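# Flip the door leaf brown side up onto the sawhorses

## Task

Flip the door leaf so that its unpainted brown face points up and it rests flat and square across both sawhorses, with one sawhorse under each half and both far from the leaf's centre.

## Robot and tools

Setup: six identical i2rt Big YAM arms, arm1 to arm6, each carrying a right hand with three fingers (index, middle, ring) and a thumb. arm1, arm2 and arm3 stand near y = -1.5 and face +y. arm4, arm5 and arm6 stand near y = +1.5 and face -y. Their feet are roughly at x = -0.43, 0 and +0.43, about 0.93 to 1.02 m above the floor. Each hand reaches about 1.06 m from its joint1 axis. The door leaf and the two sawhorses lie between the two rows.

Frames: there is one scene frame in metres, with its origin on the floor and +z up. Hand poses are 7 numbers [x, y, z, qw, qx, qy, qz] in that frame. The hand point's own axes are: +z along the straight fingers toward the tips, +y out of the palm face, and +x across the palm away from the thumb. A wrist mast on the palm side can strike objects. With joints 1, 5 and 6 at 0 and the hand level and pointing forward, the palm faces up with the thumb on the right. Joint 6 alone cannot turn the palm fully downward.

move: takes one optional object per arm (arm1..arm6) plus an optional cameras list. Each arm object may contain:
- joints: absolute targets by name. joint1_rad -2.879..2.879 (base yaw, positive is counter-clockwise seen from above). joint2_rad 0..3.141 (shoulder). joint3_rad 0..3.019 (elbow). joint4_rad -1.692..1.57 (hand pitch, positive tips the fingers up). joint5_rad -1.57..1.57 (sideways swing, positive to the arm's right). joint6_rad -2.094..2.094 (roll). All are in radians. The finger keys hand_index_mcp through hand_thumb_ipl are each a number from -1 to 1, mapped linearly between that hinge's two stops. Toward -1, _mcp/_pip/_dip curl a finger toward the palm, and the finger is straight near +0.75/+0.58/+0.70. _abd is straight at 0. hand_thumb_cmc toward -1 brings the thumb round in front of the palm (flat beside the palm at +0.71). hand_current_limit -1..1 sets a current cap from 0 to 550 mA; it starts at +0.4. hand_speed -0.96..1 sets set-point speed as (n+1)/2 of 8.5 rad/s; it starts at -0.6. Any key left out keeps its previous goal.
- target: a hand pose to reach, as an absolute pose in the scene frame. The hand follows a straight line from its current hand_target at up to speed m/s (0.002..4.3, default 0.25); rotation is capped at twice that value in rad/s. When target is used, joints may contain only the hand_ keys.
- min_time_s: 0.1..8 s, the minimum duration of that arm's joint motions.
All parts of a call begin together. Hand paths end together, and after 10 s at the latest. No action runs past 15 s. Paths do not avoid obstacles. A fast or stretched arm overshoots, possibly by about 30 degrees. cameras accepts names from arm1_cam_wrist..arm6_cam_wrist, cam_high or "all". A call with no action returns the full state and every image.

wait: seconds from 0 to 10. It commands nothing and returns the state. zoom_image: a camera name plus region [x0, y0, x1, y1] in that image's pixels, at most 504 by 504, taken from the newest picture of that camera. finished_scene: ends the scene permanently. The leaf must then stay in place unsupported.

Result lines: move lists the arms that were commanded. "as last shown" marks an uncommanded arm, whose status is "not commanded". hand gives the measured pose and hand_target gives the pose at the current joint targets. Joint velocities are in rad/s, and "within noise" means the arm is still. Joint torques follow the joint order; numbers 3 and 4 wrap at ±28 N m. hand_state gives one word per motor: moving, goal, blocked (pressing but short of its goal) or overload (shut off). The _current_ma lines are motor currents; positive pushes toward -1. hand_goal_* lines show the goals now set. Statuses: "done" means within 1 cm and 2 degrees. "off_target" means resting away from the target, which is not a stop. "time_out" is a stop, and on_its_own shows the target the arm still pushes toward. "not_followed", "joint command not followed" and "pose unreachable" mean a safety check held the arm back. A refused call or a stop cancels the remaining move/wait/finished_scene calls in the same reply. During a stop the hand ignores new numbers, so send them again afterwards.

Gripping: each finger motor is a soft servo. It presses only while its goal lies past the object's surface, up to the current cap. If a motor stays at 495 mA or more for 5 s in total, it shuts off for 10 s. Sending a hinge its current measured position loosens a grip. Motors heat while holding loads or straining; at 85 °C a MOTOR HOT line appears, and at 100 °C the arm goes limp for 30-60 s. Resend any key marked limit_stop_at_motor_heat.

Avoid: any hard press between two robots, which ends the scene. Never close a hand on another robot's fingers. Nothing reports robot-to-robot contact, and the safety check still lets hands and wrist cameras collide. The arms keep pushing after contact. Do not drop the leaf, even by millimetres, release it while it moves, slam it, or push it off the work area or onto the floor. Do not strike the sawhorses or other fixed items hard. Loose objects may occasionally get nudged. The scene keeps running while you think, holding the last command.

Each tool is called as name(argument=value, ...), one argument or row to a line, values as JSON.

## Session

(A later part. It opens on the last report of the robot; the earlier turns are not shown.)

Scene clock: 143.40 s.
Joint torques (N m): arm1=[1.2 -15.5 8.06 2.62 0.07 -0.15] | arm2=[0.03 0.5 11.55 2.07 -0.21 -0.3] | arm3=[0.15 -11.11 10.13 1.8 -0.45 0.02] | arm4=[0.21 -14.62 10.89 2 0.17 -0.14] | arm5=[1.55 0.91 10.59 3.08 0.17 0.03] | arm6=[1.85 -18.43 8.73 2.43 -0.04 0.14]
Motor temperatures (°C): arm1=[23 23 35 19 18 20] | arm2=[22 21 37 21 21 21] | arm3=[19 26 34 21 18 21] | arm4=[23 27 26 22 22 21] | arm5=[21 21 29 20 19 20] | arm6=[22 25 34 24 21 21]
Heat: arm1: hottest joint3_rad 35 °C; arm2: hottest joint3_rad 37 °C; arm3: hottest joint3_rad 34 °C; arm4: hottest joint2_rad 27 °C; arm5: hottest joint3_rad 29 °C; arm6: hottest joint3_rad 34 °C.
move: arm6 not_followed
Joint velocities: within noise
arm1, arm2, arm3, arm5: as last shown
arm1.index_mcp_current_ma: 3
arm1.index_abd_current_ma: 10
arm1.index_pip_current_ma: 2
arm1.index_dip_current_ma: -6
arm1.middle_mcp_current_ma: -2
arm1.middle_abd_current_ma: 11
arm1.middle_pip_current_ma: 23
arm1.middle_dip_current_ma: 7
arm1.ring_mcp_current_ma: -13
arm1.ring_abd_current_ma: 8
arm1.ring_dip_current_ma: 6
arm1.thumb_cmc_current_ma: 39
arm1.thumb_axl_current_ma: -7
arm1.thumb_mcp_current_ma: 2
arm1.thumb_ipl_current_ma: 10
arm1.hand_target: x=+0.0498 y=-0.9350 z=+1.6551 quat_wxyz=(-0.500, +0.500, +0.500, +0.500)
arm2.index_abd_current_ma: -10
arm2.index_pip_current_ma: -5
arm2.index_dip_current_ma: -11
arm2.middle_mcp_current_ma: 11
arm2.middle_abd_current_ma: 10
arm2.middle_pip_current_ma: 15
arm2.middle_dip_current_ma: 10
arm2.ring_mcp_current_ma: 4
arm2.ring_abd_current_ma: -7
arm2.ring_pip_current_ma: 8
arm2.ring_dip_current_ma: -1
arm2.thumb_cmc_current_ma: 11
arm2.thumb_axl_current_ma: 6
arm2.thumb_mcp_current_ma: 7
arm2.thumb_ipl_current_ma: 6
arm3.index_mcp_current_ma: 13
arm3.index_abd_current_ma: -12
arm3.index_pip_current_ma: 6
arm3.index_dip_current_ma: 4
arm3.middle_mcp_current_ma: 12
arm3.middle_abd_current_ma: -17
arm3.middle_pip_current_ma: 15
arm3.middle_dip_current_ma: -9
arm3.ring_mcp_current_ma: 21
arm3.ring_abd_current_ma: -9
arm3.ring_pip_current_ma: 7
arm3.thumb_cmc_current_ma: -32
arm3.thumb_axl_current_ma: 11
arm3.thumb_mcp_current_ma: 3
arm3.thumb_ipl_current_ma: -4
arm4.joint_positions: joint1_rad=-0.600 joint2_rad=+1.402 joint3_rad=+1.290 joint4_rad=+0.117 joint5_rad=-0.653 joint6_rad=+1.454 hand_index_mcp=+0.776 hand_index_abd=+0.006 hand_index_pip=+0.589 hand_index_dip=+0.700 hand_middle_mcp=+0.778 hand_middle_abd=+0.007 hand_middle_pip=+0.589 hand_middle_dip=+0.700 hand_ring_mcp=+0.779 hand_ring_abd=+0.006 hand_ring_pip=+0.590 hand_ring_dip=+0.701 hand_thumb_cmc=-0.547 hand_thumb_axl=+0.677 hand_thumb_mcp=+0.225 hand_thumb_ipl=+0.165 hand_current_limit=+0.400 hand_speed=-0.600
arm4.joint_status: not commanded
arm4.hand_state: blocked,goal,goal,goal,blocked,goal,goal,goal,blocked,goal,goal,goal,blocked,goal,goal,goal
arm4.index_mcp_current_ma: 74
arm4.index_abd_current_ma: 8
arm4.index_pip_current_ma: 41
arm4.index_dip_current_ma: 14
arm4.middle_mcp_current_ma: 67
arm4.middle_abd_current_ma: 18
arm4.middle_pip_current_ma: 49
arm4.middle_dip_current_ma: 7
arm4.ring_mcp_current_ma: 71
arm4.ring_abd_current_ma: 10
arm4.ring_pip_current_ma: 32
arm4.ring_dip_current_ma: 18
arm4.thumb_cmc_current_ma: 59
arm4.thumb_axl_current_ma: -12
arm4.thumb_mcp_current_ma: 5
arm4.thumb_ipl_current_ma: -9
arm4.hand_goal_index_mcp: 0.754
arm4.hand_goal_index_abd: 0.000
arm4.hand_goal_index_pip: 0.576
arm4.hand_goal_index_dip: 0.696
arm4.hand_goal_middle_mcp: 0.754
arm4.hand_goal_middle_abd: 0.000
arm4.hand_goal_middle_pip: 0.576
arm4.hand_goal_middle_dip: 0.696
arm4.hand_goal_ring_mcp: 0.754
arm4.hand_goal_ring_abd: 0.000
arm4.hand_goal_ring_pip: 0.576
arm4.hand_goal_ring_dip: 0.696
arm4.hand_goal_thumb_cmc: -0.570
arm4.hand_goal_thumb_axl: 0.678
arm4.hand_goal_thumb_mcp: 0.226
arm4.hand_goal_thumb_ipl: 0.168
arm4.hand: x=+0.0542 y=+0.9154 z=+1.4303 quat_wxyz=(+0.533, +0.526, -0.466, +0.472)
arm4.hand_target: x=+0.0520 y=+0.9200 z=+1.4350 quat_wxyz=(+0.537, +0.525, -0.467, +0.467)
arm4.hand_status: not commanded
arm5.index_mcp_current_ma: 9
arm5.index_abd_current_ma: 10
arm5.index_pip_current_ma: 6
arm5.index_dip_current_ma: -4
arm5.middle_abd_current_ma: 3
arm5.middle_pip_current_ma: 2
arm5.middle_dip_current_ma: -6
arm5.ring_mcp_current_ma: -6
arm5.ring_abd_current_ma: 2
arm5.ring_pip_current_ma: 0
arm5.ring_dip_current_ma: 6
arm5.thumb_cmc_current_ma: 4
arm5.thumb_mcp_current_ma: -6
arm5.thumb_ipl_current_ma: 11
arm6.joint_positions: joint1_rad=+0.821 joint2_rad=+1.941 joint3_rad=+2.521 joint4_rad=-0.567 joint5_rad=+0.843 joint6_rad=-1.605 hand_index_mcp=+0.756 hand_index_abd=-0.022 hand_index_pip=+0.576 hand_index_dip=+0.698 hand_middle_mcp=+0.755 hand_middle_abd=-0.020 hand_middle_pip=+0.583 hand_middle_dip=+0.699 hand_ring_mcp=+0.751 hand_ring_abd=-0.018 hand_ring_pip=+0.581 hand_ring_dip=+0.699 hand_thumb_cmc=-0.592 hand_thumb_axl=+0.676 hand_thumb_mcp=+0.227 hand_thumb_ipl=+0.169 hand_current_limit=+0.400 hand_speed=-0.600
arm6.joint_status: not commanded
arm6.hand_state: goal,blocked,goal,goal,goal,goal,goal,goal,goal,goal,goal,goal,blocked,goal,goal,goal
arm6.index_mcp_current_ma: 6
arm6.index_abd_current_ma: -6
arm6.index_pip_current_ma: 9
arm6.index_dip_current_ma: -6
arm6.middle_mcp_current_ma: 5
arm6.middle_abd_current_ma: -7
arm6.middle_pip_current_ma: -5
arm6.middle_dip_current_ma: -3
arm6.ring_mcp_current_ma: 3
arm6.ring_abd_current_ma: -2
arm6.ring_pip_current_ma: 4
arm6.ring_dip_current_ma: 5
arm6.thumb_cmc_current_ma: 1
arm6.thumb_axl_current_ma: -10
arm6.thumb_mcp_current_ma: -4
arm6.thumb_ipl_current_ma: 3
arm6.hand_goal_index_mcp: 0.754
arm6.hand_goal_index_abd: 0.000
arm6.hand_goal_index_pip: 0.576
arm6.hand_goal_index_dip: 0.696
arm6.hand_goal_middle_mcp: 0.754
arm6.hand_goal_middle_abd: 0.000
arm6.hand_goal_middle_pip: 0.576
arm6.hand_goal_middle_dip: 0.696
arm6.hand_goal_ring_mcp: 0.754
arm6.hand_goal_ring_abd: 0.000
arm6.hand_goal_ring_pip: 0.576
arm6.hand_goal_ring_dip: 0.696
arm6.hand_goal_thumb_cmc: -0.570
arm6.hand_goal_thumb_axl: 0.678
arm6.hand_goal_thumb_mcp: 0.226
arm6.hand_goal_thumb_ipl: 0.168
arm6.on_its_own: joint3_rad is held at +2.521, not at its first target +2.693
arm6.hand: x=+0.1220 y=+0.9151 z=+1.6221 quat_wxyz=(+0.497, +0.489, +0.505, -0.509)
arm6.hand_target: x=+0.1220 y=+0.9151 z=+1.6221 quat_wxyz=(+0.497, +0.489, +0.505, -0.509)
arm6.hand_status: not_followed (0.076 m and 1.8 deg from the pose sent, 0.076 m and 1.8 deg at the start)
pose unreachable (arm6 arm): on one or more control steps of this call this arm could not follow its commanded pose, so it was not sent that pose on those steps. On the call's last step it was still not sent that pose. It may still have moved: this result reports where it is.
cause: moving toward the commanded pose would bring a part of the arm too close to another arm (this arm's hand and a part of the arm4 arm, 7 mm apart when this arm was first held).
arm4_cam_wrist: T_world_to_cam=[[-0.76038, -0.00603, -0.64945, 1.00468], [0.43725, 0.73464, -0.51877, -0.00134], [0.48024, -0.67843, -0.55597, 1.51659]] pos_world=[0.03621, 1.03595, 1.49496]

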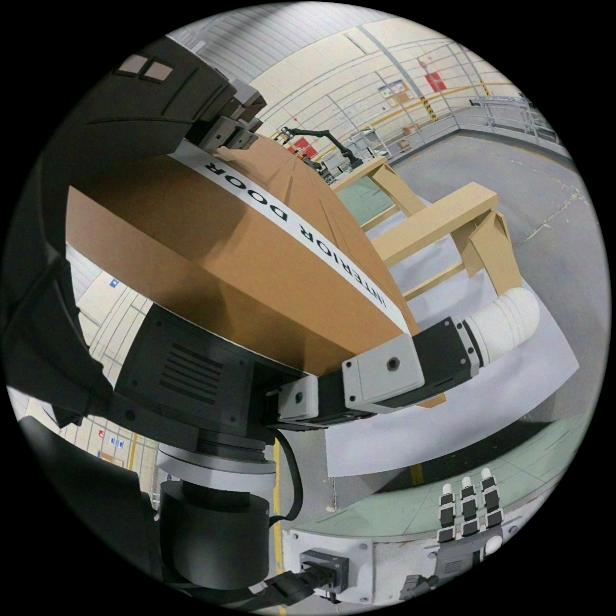

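move(
  arm6={"target": [0.115, 0.915, 1.685, 0.5, 0.5, 0.5, -0.5], "speed": 0.06},
  cameras=[],
)

Scene clock: 145.43 s.
Joint torques (N m): arm1=[1.32 -15.56 8.03 2.63 0.07 -0.16] | arm2=[0.03 0.44 11.52 2.06 -0.2 -0.3] | arm3=[0.03 -11.16 9.95 1.74 -0.45 0] | arm4=[0.15 -14.56 10.89 1.99 0.17 -0.13] | arm5=[1.49 0.91 10.59 3.1 0.17 0.03] | arm6=[1.38 -17.61 11.92 3.22 -0.13 0.01]
Motor temperatures (°C): arm1=[23 23 35 19 18 20] | arm2=[22 21 37 22 21 21] | arm3=[19 26 34 21 18 21] | arm4=[23 27 26 22 22 21] | arm5=[21 21 29 20 19 20] | arm6=[22 25 34 24 21 21]
Heat: arm1: hottest joint3_rad 35 °C; arm2: hottest joint3_rad 37 °C; arm3: hottest joint3_rad 34 °C; arm4: hottest joint2_rad 27 °C; arm5: hottest joint3_rad 29 °C; arm6: hottest joint3_rad 34 °C.
move: arm6 off_target
Joint velocities: within noise
arm1, arm2, arm3, arm5: as last shown
arm1.index_abd_current_ma: 15
arm1.index_pip_current_ma: 10
arm1.index_dip_current_ma: -5
arm1.middle_mcp_current_ma: -12
arm1.middle_abd_current_ma: 6
arm1.middle_pip_current_ma: 5
arm1.middle_dip_current_ma: 9
arm1.ring_mcp_current_ma: -8
arm1.ring_abd_current_ma: 17
arm1.ring_pip_current_ma: 15
arm1.ring_dip_current_ma: 4
arm1.thumb_axl_current_ma: 1
arm1.thumb_mcp_current_ma: 0
arm1.thumb_ipl_current_ma: 5
arm2.index_mcp_current_ma: 7
arm2.index_abd_current_ma: -8
arm2.index_pip_current_ma: -4
arm2.index_dip_current_ma: -16
arm2.middle_mcp_current_ma: -8
arm2.middle_abd_current_ma: 5
arm2.middle_pip_current_ma: 8
arm2.middle_dip_current_ma: -9
arm2.ring_mcp_current_ma: 11
arm2.ring_abd_current_ma: -10
arm2.ring_pip_current_ma: 7
arm2.ring_dip_current_ma: -2
arm2.thumb_cmc_current_ma: 15
arm2.thumb_axl_current_ma: -5
arm2.thumb_mcp_current_ma: 10
arm2.thumb_ipl_current_ma: 11
arm3.joint_positions: joint1_rad=+0.643 joint2_rad=+1.400 joint3_rad=+1.438 joint4_rad=-0.051 joint5_rad=+0.655 joint6_rad=-1.442 hand_index_mcp=+0.774 hand_index_abd=-0.025 hand_index_pip=+0.593 hand_index_dip=+0.696 hand_middle_mcp=+0.771 hand_middle_abd=-0.019 hand_middle_pip=+0.589 hand_middle_dip=+0.696 hand_ring_mcp=+0.769 hand_ring_abd=-0.017 hand_ring_pip=+0.587 hand_ring_dip=+0.696 hand_thumb_cmc=-0.613 hand_thumb_axl=+0.683 hand_thumb_mcp=+0.223 hand_thumb_ipl=+0.168 hand_current_limit=+0.400 hand_speed=-0.600
arm3.index_mcp_current_ma: 15
arm3.index_abd_current_ma: -13
arm3.index_dip_current_ma: 1
arm3.middle_abd_current_ma: -16
arm3.middle_pip_current_ma: 18
arm3.middle_dip_current_ma: -5
arm3.ring_mcp_current_ma: 20
arm3.ring_abd_current_ma: -10
arm3.ring_pip_current_ma: 5
arm3.ring_dip_current_ma: -10
arm3.thumb_cmc_current_ma: -29
arm3.thumb_mcp_current_ma: 6
arm3.thumb_ipl_current_ma: -2
arm3.hand: x=+0.0473 y=-0.9091 z=+1.4938 quat_wxyz=(+0.469, -0.468, +0.533, +0.526)
arm3.hand_target: x=+0.0452 y=-0.9200 z=+1.5099 quat_wxyz=(+0.467, -0.467, +0.525, +0.537)
arm4.joint_positions: joint1_rad=-0.600 joint2_rad=+1.402 joint3_rad=+1.290 joint4_rad=+0.117 joint5_rad=-0.653 joint6_rad=+1.453 hand_index_mcp=+0.776 hand_index_abd=+0.006 hand_index_pip=+0.589 hand_index_dip=+0.700 hand_middle_mcp=+0.778 hand_middle_abd=+0.007 hand_middle_pip=+0.589 hand_middle_dip=+0.700 hand_ring_mcp=+0.778 hand_ring_abd=+0.006 hand_ring_pip=+0.590 hand_ring_dip=+0.701 hand_thumb_cmc=-0.547 hand_thumb_axl=+0.677 hand_thumb_mcp=+0.225 hand_thumb_ipl=+0.165 hand_current_limit=+0.400 hand_speed=-0.600
arm4.joint_status: not commanded
arm4.hand_state: blocked,goal,goal,goal,blocked,goal,goal,goal,blocked,goal,goal,goal,blocked,goal,goal,goal
arm4.index_mcp_current_ma: 73
arm4.index_abd_current_ma: 7
arm4.index_pip_current_ma: 40
arm4.index_dip_current_ma: 23
arm4.middle_mcp_current_ma: 70
arm4.middle_abd_current_ma: 14
arm4.middle_pip_current_ma: 43
arm4.middle_dip_current_ma: 8
arm4.ring_mcp_current_ma: 65
arm4.ring_abd_current_ma: 14
arm4.ring_pip_current_ma: 42
arm4.ring_dip_current_ma: 18
arm4.thumb_cmc_current_ma: 70
arm4.thumb_axl_current_ma: -9
arm4.thumb_mcp_current_ma: 2
arm4.thumb_ipl_current_ma: -15
arm4.hand_goal_index_mcp: 0.754
arm4.hand_goal_index_abd: 0.000
arm4.hand_goal_index_pip: 0.576
arm4.hand_goal_index_dip: 0.696
arm4.hand_goal_middle_mcp: 0.754
arm4.hand_goal_middle_abd: 0.000
arm4.hand_goal_middle_pip: 0.576
arm4.hand_goal_middle_dip: 0.696
arm4.hand_goal_ring_mcp: 0.754
arm4.hand_goal_ring_abd: 0.000
arm4.hand_goal_ring_pip: 0.576
arm4.hand_goal_ring_dip: 0.696
arm4.hand_goal_thumb_cmc: -0.570
arm4.hand_goal_thumb_axl: 0.678
arm4.hand_goal_thumb_mcp: 0.226
arm4.hand_goal_thumb_ipl: 0.168
arm4.hand: x=+0.0544 y=+0.9152 z=+1.4304 quat_wxyz=(+0.533, +0.526, -0.466, +0.472)
arm4.hand_target: x=+0.0520 y=+0.9200 z=+1.4350 quat_wxyz=(+0.537, +0.525, -0.467, +0.467)
arm4.hand_status: not commanded
arm5.index_mcp_current_ma: 6
arm5.index_abd_current_ma: 5
arm5.index_dip_current_ma: -1
arm5.middle_mcp_current_ma: 7
arm5.middle_abd_current_ma: 2
arm5.ring_mcp_current_ma: -3
arm5.ring_abd_current_ma: 1
arm5.ring_pip_current_ma: -1
arm5.ring_dip_current_ma: 4
arm5.thumb_cmc_current_ma: 7
arm5.thumb_axl_current_ma: -2
arm5.thumb_mcp_current_ma: -11
arm5.thumb_ipl_current_ma: 12
arm6.joint_positions: joint1_rad=+0.813 joint2_rad=+2.094 joint3_rad=+2.876 joint4_rad=-0.694 joint5_rad=+0.809 joint6_rad=-1.627 hand_index_mcp=+0.756 hand_index_abd=-0.022 hand_index_pip=+0.576 hand_index_dip=+0.698 hand_middle_mcp=+0.755 hand_middle_abd=-0.020 hand_middle_pip=+0.575 hand_middle_dip=+0.699 hand_ring_mcp=+0.751 hand_ring_abd=-0.018 hand_ring_pip=+0.574 hand_ring_dip=+0.698 hand_thumb_cmc=-0.593 hand_thumb_axl=+0.675 hand_thumb_mcp=+0.231 hand_thumb_ipl=+0.169 hand_current_limit=+0.400 hand_speed=-0.600
arm6.joint_status: not commanded
arm6.hand_state: goal,blocked,goal,goal,goal,goal,goal,goal,goal,goal,goal,goal,blocked,goal,goal,goal
arm6.index_mcp_current_ma: 3
arm6.index_abd_current_ma: -3
arm6.index_pip_current_ma: 3
arm6.index_dip_current_ma: -7
arm6.middle_mcp_current_ma: 8
arm6.middle_abd_current_ma: -9
arm6.middle_pip_current_ma: -4
arm6.middle_dip_current_ma: 4
arm6.ring_mcp_current_ma: 8
arm6.ring_abd_current_ma: -4
arm6.ring_pip_current_ma: 8
arm6.ring_dip_current_ma: 9
arm6.thumb_cmc_current_ma: -5
arm6.thumb_axl_current_ma: -12
arm6.thumb_mcp_current_ma: 2
arm6.thumb_ipl_current_ma: 8
arm6.hand_goal_index_mcp: 0.754
arm6.hand_goal_index_abd: 0.000
arm6.hand_goal_index_pip: 0.576
arm6.hand_goal_index_dip: 0.696
arm6.hand_goal_middle_mcp: 0.754
arm6.hand_goal_middle_abd: 0.000
arm6.hand_goal_middle_pip: 0.576
arm6.hand_goal_middle_dip: 0.696
arm6.hand_goal_ring_mcp: 0.754
arm6.hand_goal_ring_abd: 0.000
arm6.hand_goal_ring_pip: 0.576
arm6.hand_goal_ring_dip: 0.696
arm6.hand_goal_thumb_cmc: -0.570
arm6.hand_goal_thumb_axl: 0.678
arm6.hand_goal_thumb_mcp: 0.226
arm6.hand_goal_thumb_ipl: 0.168
arm6.hand: x=+0.1216 y=+0.9158 z=+1.6646 quat_wxyz=(+0.524, +0.478, +0.490, -0.507)
arm6.hand_target: x=+0.1128 y=+0.9172 z=+1.6826 quat_wxyz=(+0.537, +0.476, +0.472, -0.512)
arm6.hand_status: off_target (0.021 m and 4.0 deg from the pose sent, 0.063 m and 1.8 deg at the start; a joint's target at an end of its range on 26 of 58 steps)
led back after a hold (arm6 arm): the arm was led back toward your command in small steps, so it may still be short of it.
pose unreachable (arm6 arm): on one or more control steps of this call this arm could not follow its commanded pose, so it was not sent that pose on those steps. It may still have moved: this result reports where it is.
cause: moving toward the commanded pose would bring a part of the arm too close to another arm (this arm's hand and a part of the arm4 arm, 7 mm apart when this arm was first held).

move(
  arm1={"target": [-0.10, -1.0, 1.62, -0.5, 0.5, 0.5, 0.5], "speed": 0.15},
  arm6={"target": [0.03, 0.96, 1.675, 0.5, 0.5, 0.5, -0.5], "speed": 0.1},
  cameras=["cam_high"],
)

move(
  arm1={"target": [-0.40, -1.12, 1.35, 0, 0, 0.8, 0.6], "speed": 0.2},
  arm6={"target": [-0.25, 1.08, 1.55, 0.5, 0.5, 0.5, -0.5], "speed": 0.2},
  cameras=["cam_high"],
)

Scene clock: 147.93 s.
Joint torques (N m): arm1=[1.03 -9.41 8.73 2.76 0.07 -0.06] | arm2=[0.03 0.56 11.56 2.04 -0.21 -0.3] | arm3=[0.15 -11.28 10.04 1.88 -0.46 0.01] | arm4=[0.15 -14.56 10.89 2 0.17 -0.13] | arm5=[1.55 0.91 10.59 3.07 0.17 0.03] | arm6=[1.44 -16.32 7.9 3.36 -0.14 0.26]
Motor temperatures (°C): arm1=[23 23 34 19 18 20] | arm2=[22 21 36 22 21 21] | arm3=[19 26 34 21 18 21] | arm4=[23 26 26 22 22 21] | arm5=[21 21 29 20 19 20] | arm6=[22 25 34 24 20 21]
Heat: arm1: hottest joint3_rad 34 °C; arm2: hottest joint3_rad 36 °C; arm3: hottest joint3_rad 34 °C; arm4: hottest joint2_rad 26 °C; arm5: hottest joint3_rad 29 °C; arm6: hottest joint3_rad 34 °C.
move: arm1 done; arm6 off_target
Joint velocities: within noise
arm1.joint_positions: joint1_rad=-0.620 joint2_rad=+1.271 joint3_rad=+1.669 joint4_rad=-0.406 joint5_rad=-0.669 joint6_rad=+1.566 hand_index_mcp=+0.751 hand_index_abd=+0.014 hand_index_pip=+0.581 hand_index_dip=+0.698 hand_middle_mcp=+0.754 hand_middle_abd=+0.011 hand_middle_pip=+0.581 hand_middle_dip=+0.697 hand_ring_mcp=+0.749 hand_ring_abd=+0.017 hand_ring_pip=+0.581 hand_ring_dip=+0.697 hand_thumb_cmc=-0.550 hand_thumb_axl=+0.684 hand_thumb_mcp=+0.225 hand_thumb_ipl=+0.169 hand_current_limit=+0.400 hand_speed=-0.600
arm1.joint_status: not commanded
arm1.hand_state: goal,goal,goal,goal,goal,goal,goal,goal,goal,goal,goal,goal,goal,goal,goal,goal
arm1.index_mcp_current_ma: 4
arm1.index_abd_current_ma: 20
arm1.index_pip_current_ma: 8
arm1.index_dip_current_ma: -4
arm1.middle_mcp_current_ma: -15
arm1.middle_abd_current_ma: -3
arm1.middle_pip_current_ma: 14
arm1.middle_dip_current_ma: 0
arm1.ring_mcp_current_ma: -5
arm1.ring_abd_current_ma: 12
arm1.ring_pip_current_ma: 15
arm1.ring_dip_current_ma: -4
arm1.thumb_cmc_current_ma: 30
arm1.thumb_axl_current_ma: 5
arm1.thumb_mcp_current_ma: -3
arm1.thumb_ipl_current_ma: 3
arm1.hand_goal_index_mcp: 0.754
arm1.hand_goal_index_abd: 0.000
arm1.hand_goal_index_pip: 0.576
arm1.hand_goal_index_dip: 0.696
arm1.hand_goal_middle_mcp: 0.754
arm1.hand_goal_middle_abd: 0.000
arm1.hand_goal_middle_pip: 0.576
arm1.hand_goal_middle_dip: 0.696
arm1.hand_goal_ring_mcp: 0.754
arm1.hand_goal_ring_abd: 0.000
arm1.hand_goal_ring_pip: 0.576
arm1.hand_goal_ring_dip: 0.696
arm1.hand_goal_thumb_cmc: -0.570
arm1.hand_goal_thumb_axl: 0.678
arm1.hand_goal_thumb_mcp: 0.226
arm1.hand_goal_thumb_ipl: 0.168
arm1.hand: x=-0.0992 y=-1.0041 z=+1.6251 quat_wxyz=(-0.499, +0.502, +0.499, +0.500)
arm1.hand_target: x=-0.1001 y=-1.0000 z=+1.6201 quat_wxyz=(-0.500, +0.500, +0.500, +0.500)
arm1.hand_status: done (0.007 m and 0.3 deg from the pose sent, 0.168 m and 0.8 deg at the start)
arm2, arm3, arm4, arm5: as last shown
arm2.index_mcp_current_ma: 8
arm2.index_abd_current_ma: 5
arm2.index_pip_current_ma: -13
arm2.index_dip_current_ma: -8
arm2.middle_mcp_current_ma: -1
arm2.middle_pip_current_ma: 11
arm2.middle_dip_current_ma: -7
arm2.ring_mcp_current_ma: 4
arm2.ring_abd_current_ma: -18
arm2.ring_pip_current_ma: 0
arm2.ring_dip_current_ma: -9
arm2.thumb_cmc_current_ma: 20
arm2.thumb_axl_current_ma: 1
arm2.thumb_mcp_current_ma: 7
arm2.thumb_ipl_current_ma: 10
arm3.index_mcp_current_ma: 18
arm3.index_pip_current_ma: 4
arm3.index_dip_current_ma: 3
arm3.middle_abd_current_ma: -20
arm3.middle_pip_current_ma: 12
arm3.middle_dip_current_ma: -8
arm3.ring_mcp_current_ma: 22
arm3.ring_abd_current_ma: -12
arm3.ring_pip_current_ma: 9
arm3.thumb_cmc_current_ma: -27
arm3.thumb_axl_current_ma: 9
arm3.thumb_mcp_current_ma: 3
arm3.thumb_ipl_current_ma: -6
arm4.index_mcp_current_ma: 84
arm4.index_abd_current_ma: 2
arm4.index_pip_current_ma: 39
arm4.index_dip_current_ma: 15
arm4.middle_mcp_current_ma: 81
arm4.middle_pip_current_ma: 46
arm4.middle_dip_current_ma: 12
arm4.ring_mcp_current_ma: 74
arm4.ring_abd_current_ma: 11
arm4.ring_pip_current_ma: 35
arm4.ring_dip_current_ma: 10
arm4.thumb_cmc_current_ma: 59
arm4.thumb_axl_current_ma: -10
arm4.thumb_mcp_current_ma: 1
arm4.thumb_ipl_current_ma: -17
arm5.index_mcp_current_ma: 10
arm5.index_abd_current_ma: 7
arm5.index_pip_current_ma: 8
arm5.index_dip_current_ma: 0
arm5.middle_abd_current_ma: -1
arm5.middle_pip_current_ma: -1
arm5.middle_dip_current_ma: -5
arm5.ring_mcp_current_ma: -8
arm5.ring_abd_current_ma: -1
arm5.ring_pip_current_ma: 2
arm5.ring_dip_current_ma: 3
arm5.thumb_cmc_current_ma: 6
arm5.thumb_axl_current_ma: -3
arm5.thumb_mcp_current_ma: -4
arm5.thumb_ipl_current_ma: 14
arm6.joint_positions: joint1_rad=+0.778 joint2_rad=+1.711 joint3_rad=+2.323 joint4_rad=-0.651 joint5_rad=+0.802 joint6_rad=-1.576 hand_index_mcp=+0.756 hand_index_abd=-0.022 hand_index_pip=+0.576 hand_index_dip=+0.698 hand_middle_mcp=+0.755 hand_middle_abd=-0.020 hand_middle_pip=+0.575 hand_middle_dip=+0.699 hand_ring_mcp=+0.751 hand_ring_abd=-0.018 hand_ring_pip=+0.574 hand_ring_dip=+0.698 hand_thumb_cmc=-0.594 hand_thumb_axl=+0.675 hand_thumb_mcp=+0.231 hand_thumb_ipl=+0.169 hand_current_limit=+0.400 hand_speed=-0.600
arm6.joint_status: not commanded
arm6.hand_state: goal,blocked,goal,goal,goal,goal,goal,goal,goal,goal,goal,goal,blocked,goal,goal,goal
arm6.index_mcp_current_ma: 8
arm6.index_abd_current_ma: -4
arm6.index_pip_current_ma: 2
arm6.index_dip_current_ma: -7
arm6.middle_mcp_current_ma: 12
arm6.middle_abd_current_ma: -9
arm6.middle_pip_current_ma: -9
arm6.middle_dip_current_ma: -2
arm6.ring_mcp_current_ma: 11
arm6.ring_abd_current_ma: -4
arm6.ring_pip_current_ma: 4
arm6.ring_dip_current_ma: 10
arm6.thumb_cmc_current_ma: -7
arm6.thumb_axl_current_ma: -4
arm6.thumb_mcp_current_ma: 2
arm6.thumb_ipl_current_ma: 6
arm6.hand_goal_index_mcp: 0.754
arm6.hand_goal_index_abd: 0.000
arm6.hand_goal_index_pip: 0.576
arm6.hand_goal_index_dip: 0.696
arm6.hand_goal_middle_mcp: 0.754
arm6.hand_goal_middle_abd: 0.000
arm6.hand_goal_middle_pip: 0.576
arm6.hand_goal_middle_dip: 0.696
arm6.hand_goal_ring_mcp: 0.754
arm6.hand_goal_ring_abd: 0.000
arm6.hand_goal_ring_pip: 0.576
arm6.hand_goal_ring_dip: 0.696
arm6.hand_goal_thumb_cmc: -0.570
arm6.hand_goal_thumb_axl: 0.678
arm6.hand_goal_thumb_mcp: 0.226
arm6.hand_goal_thumb_ipl: 0.168
arm6.hand: x=+0.0413 y=+0.9555 z=+1.6588 quat_wxyz=(+0.485, +0.496, +0.516, -0.502)
arm6.hand_target: x=+0.0300 y=+0.9603 z=+1.6748 quat_wxyz=(+0.500, +0.500, +0.500, -0.500)
arm6.hand_status: off_target (0.020 m and 2.5 deg from the pose sent, 0.102 m and 4.0 deg at the start)

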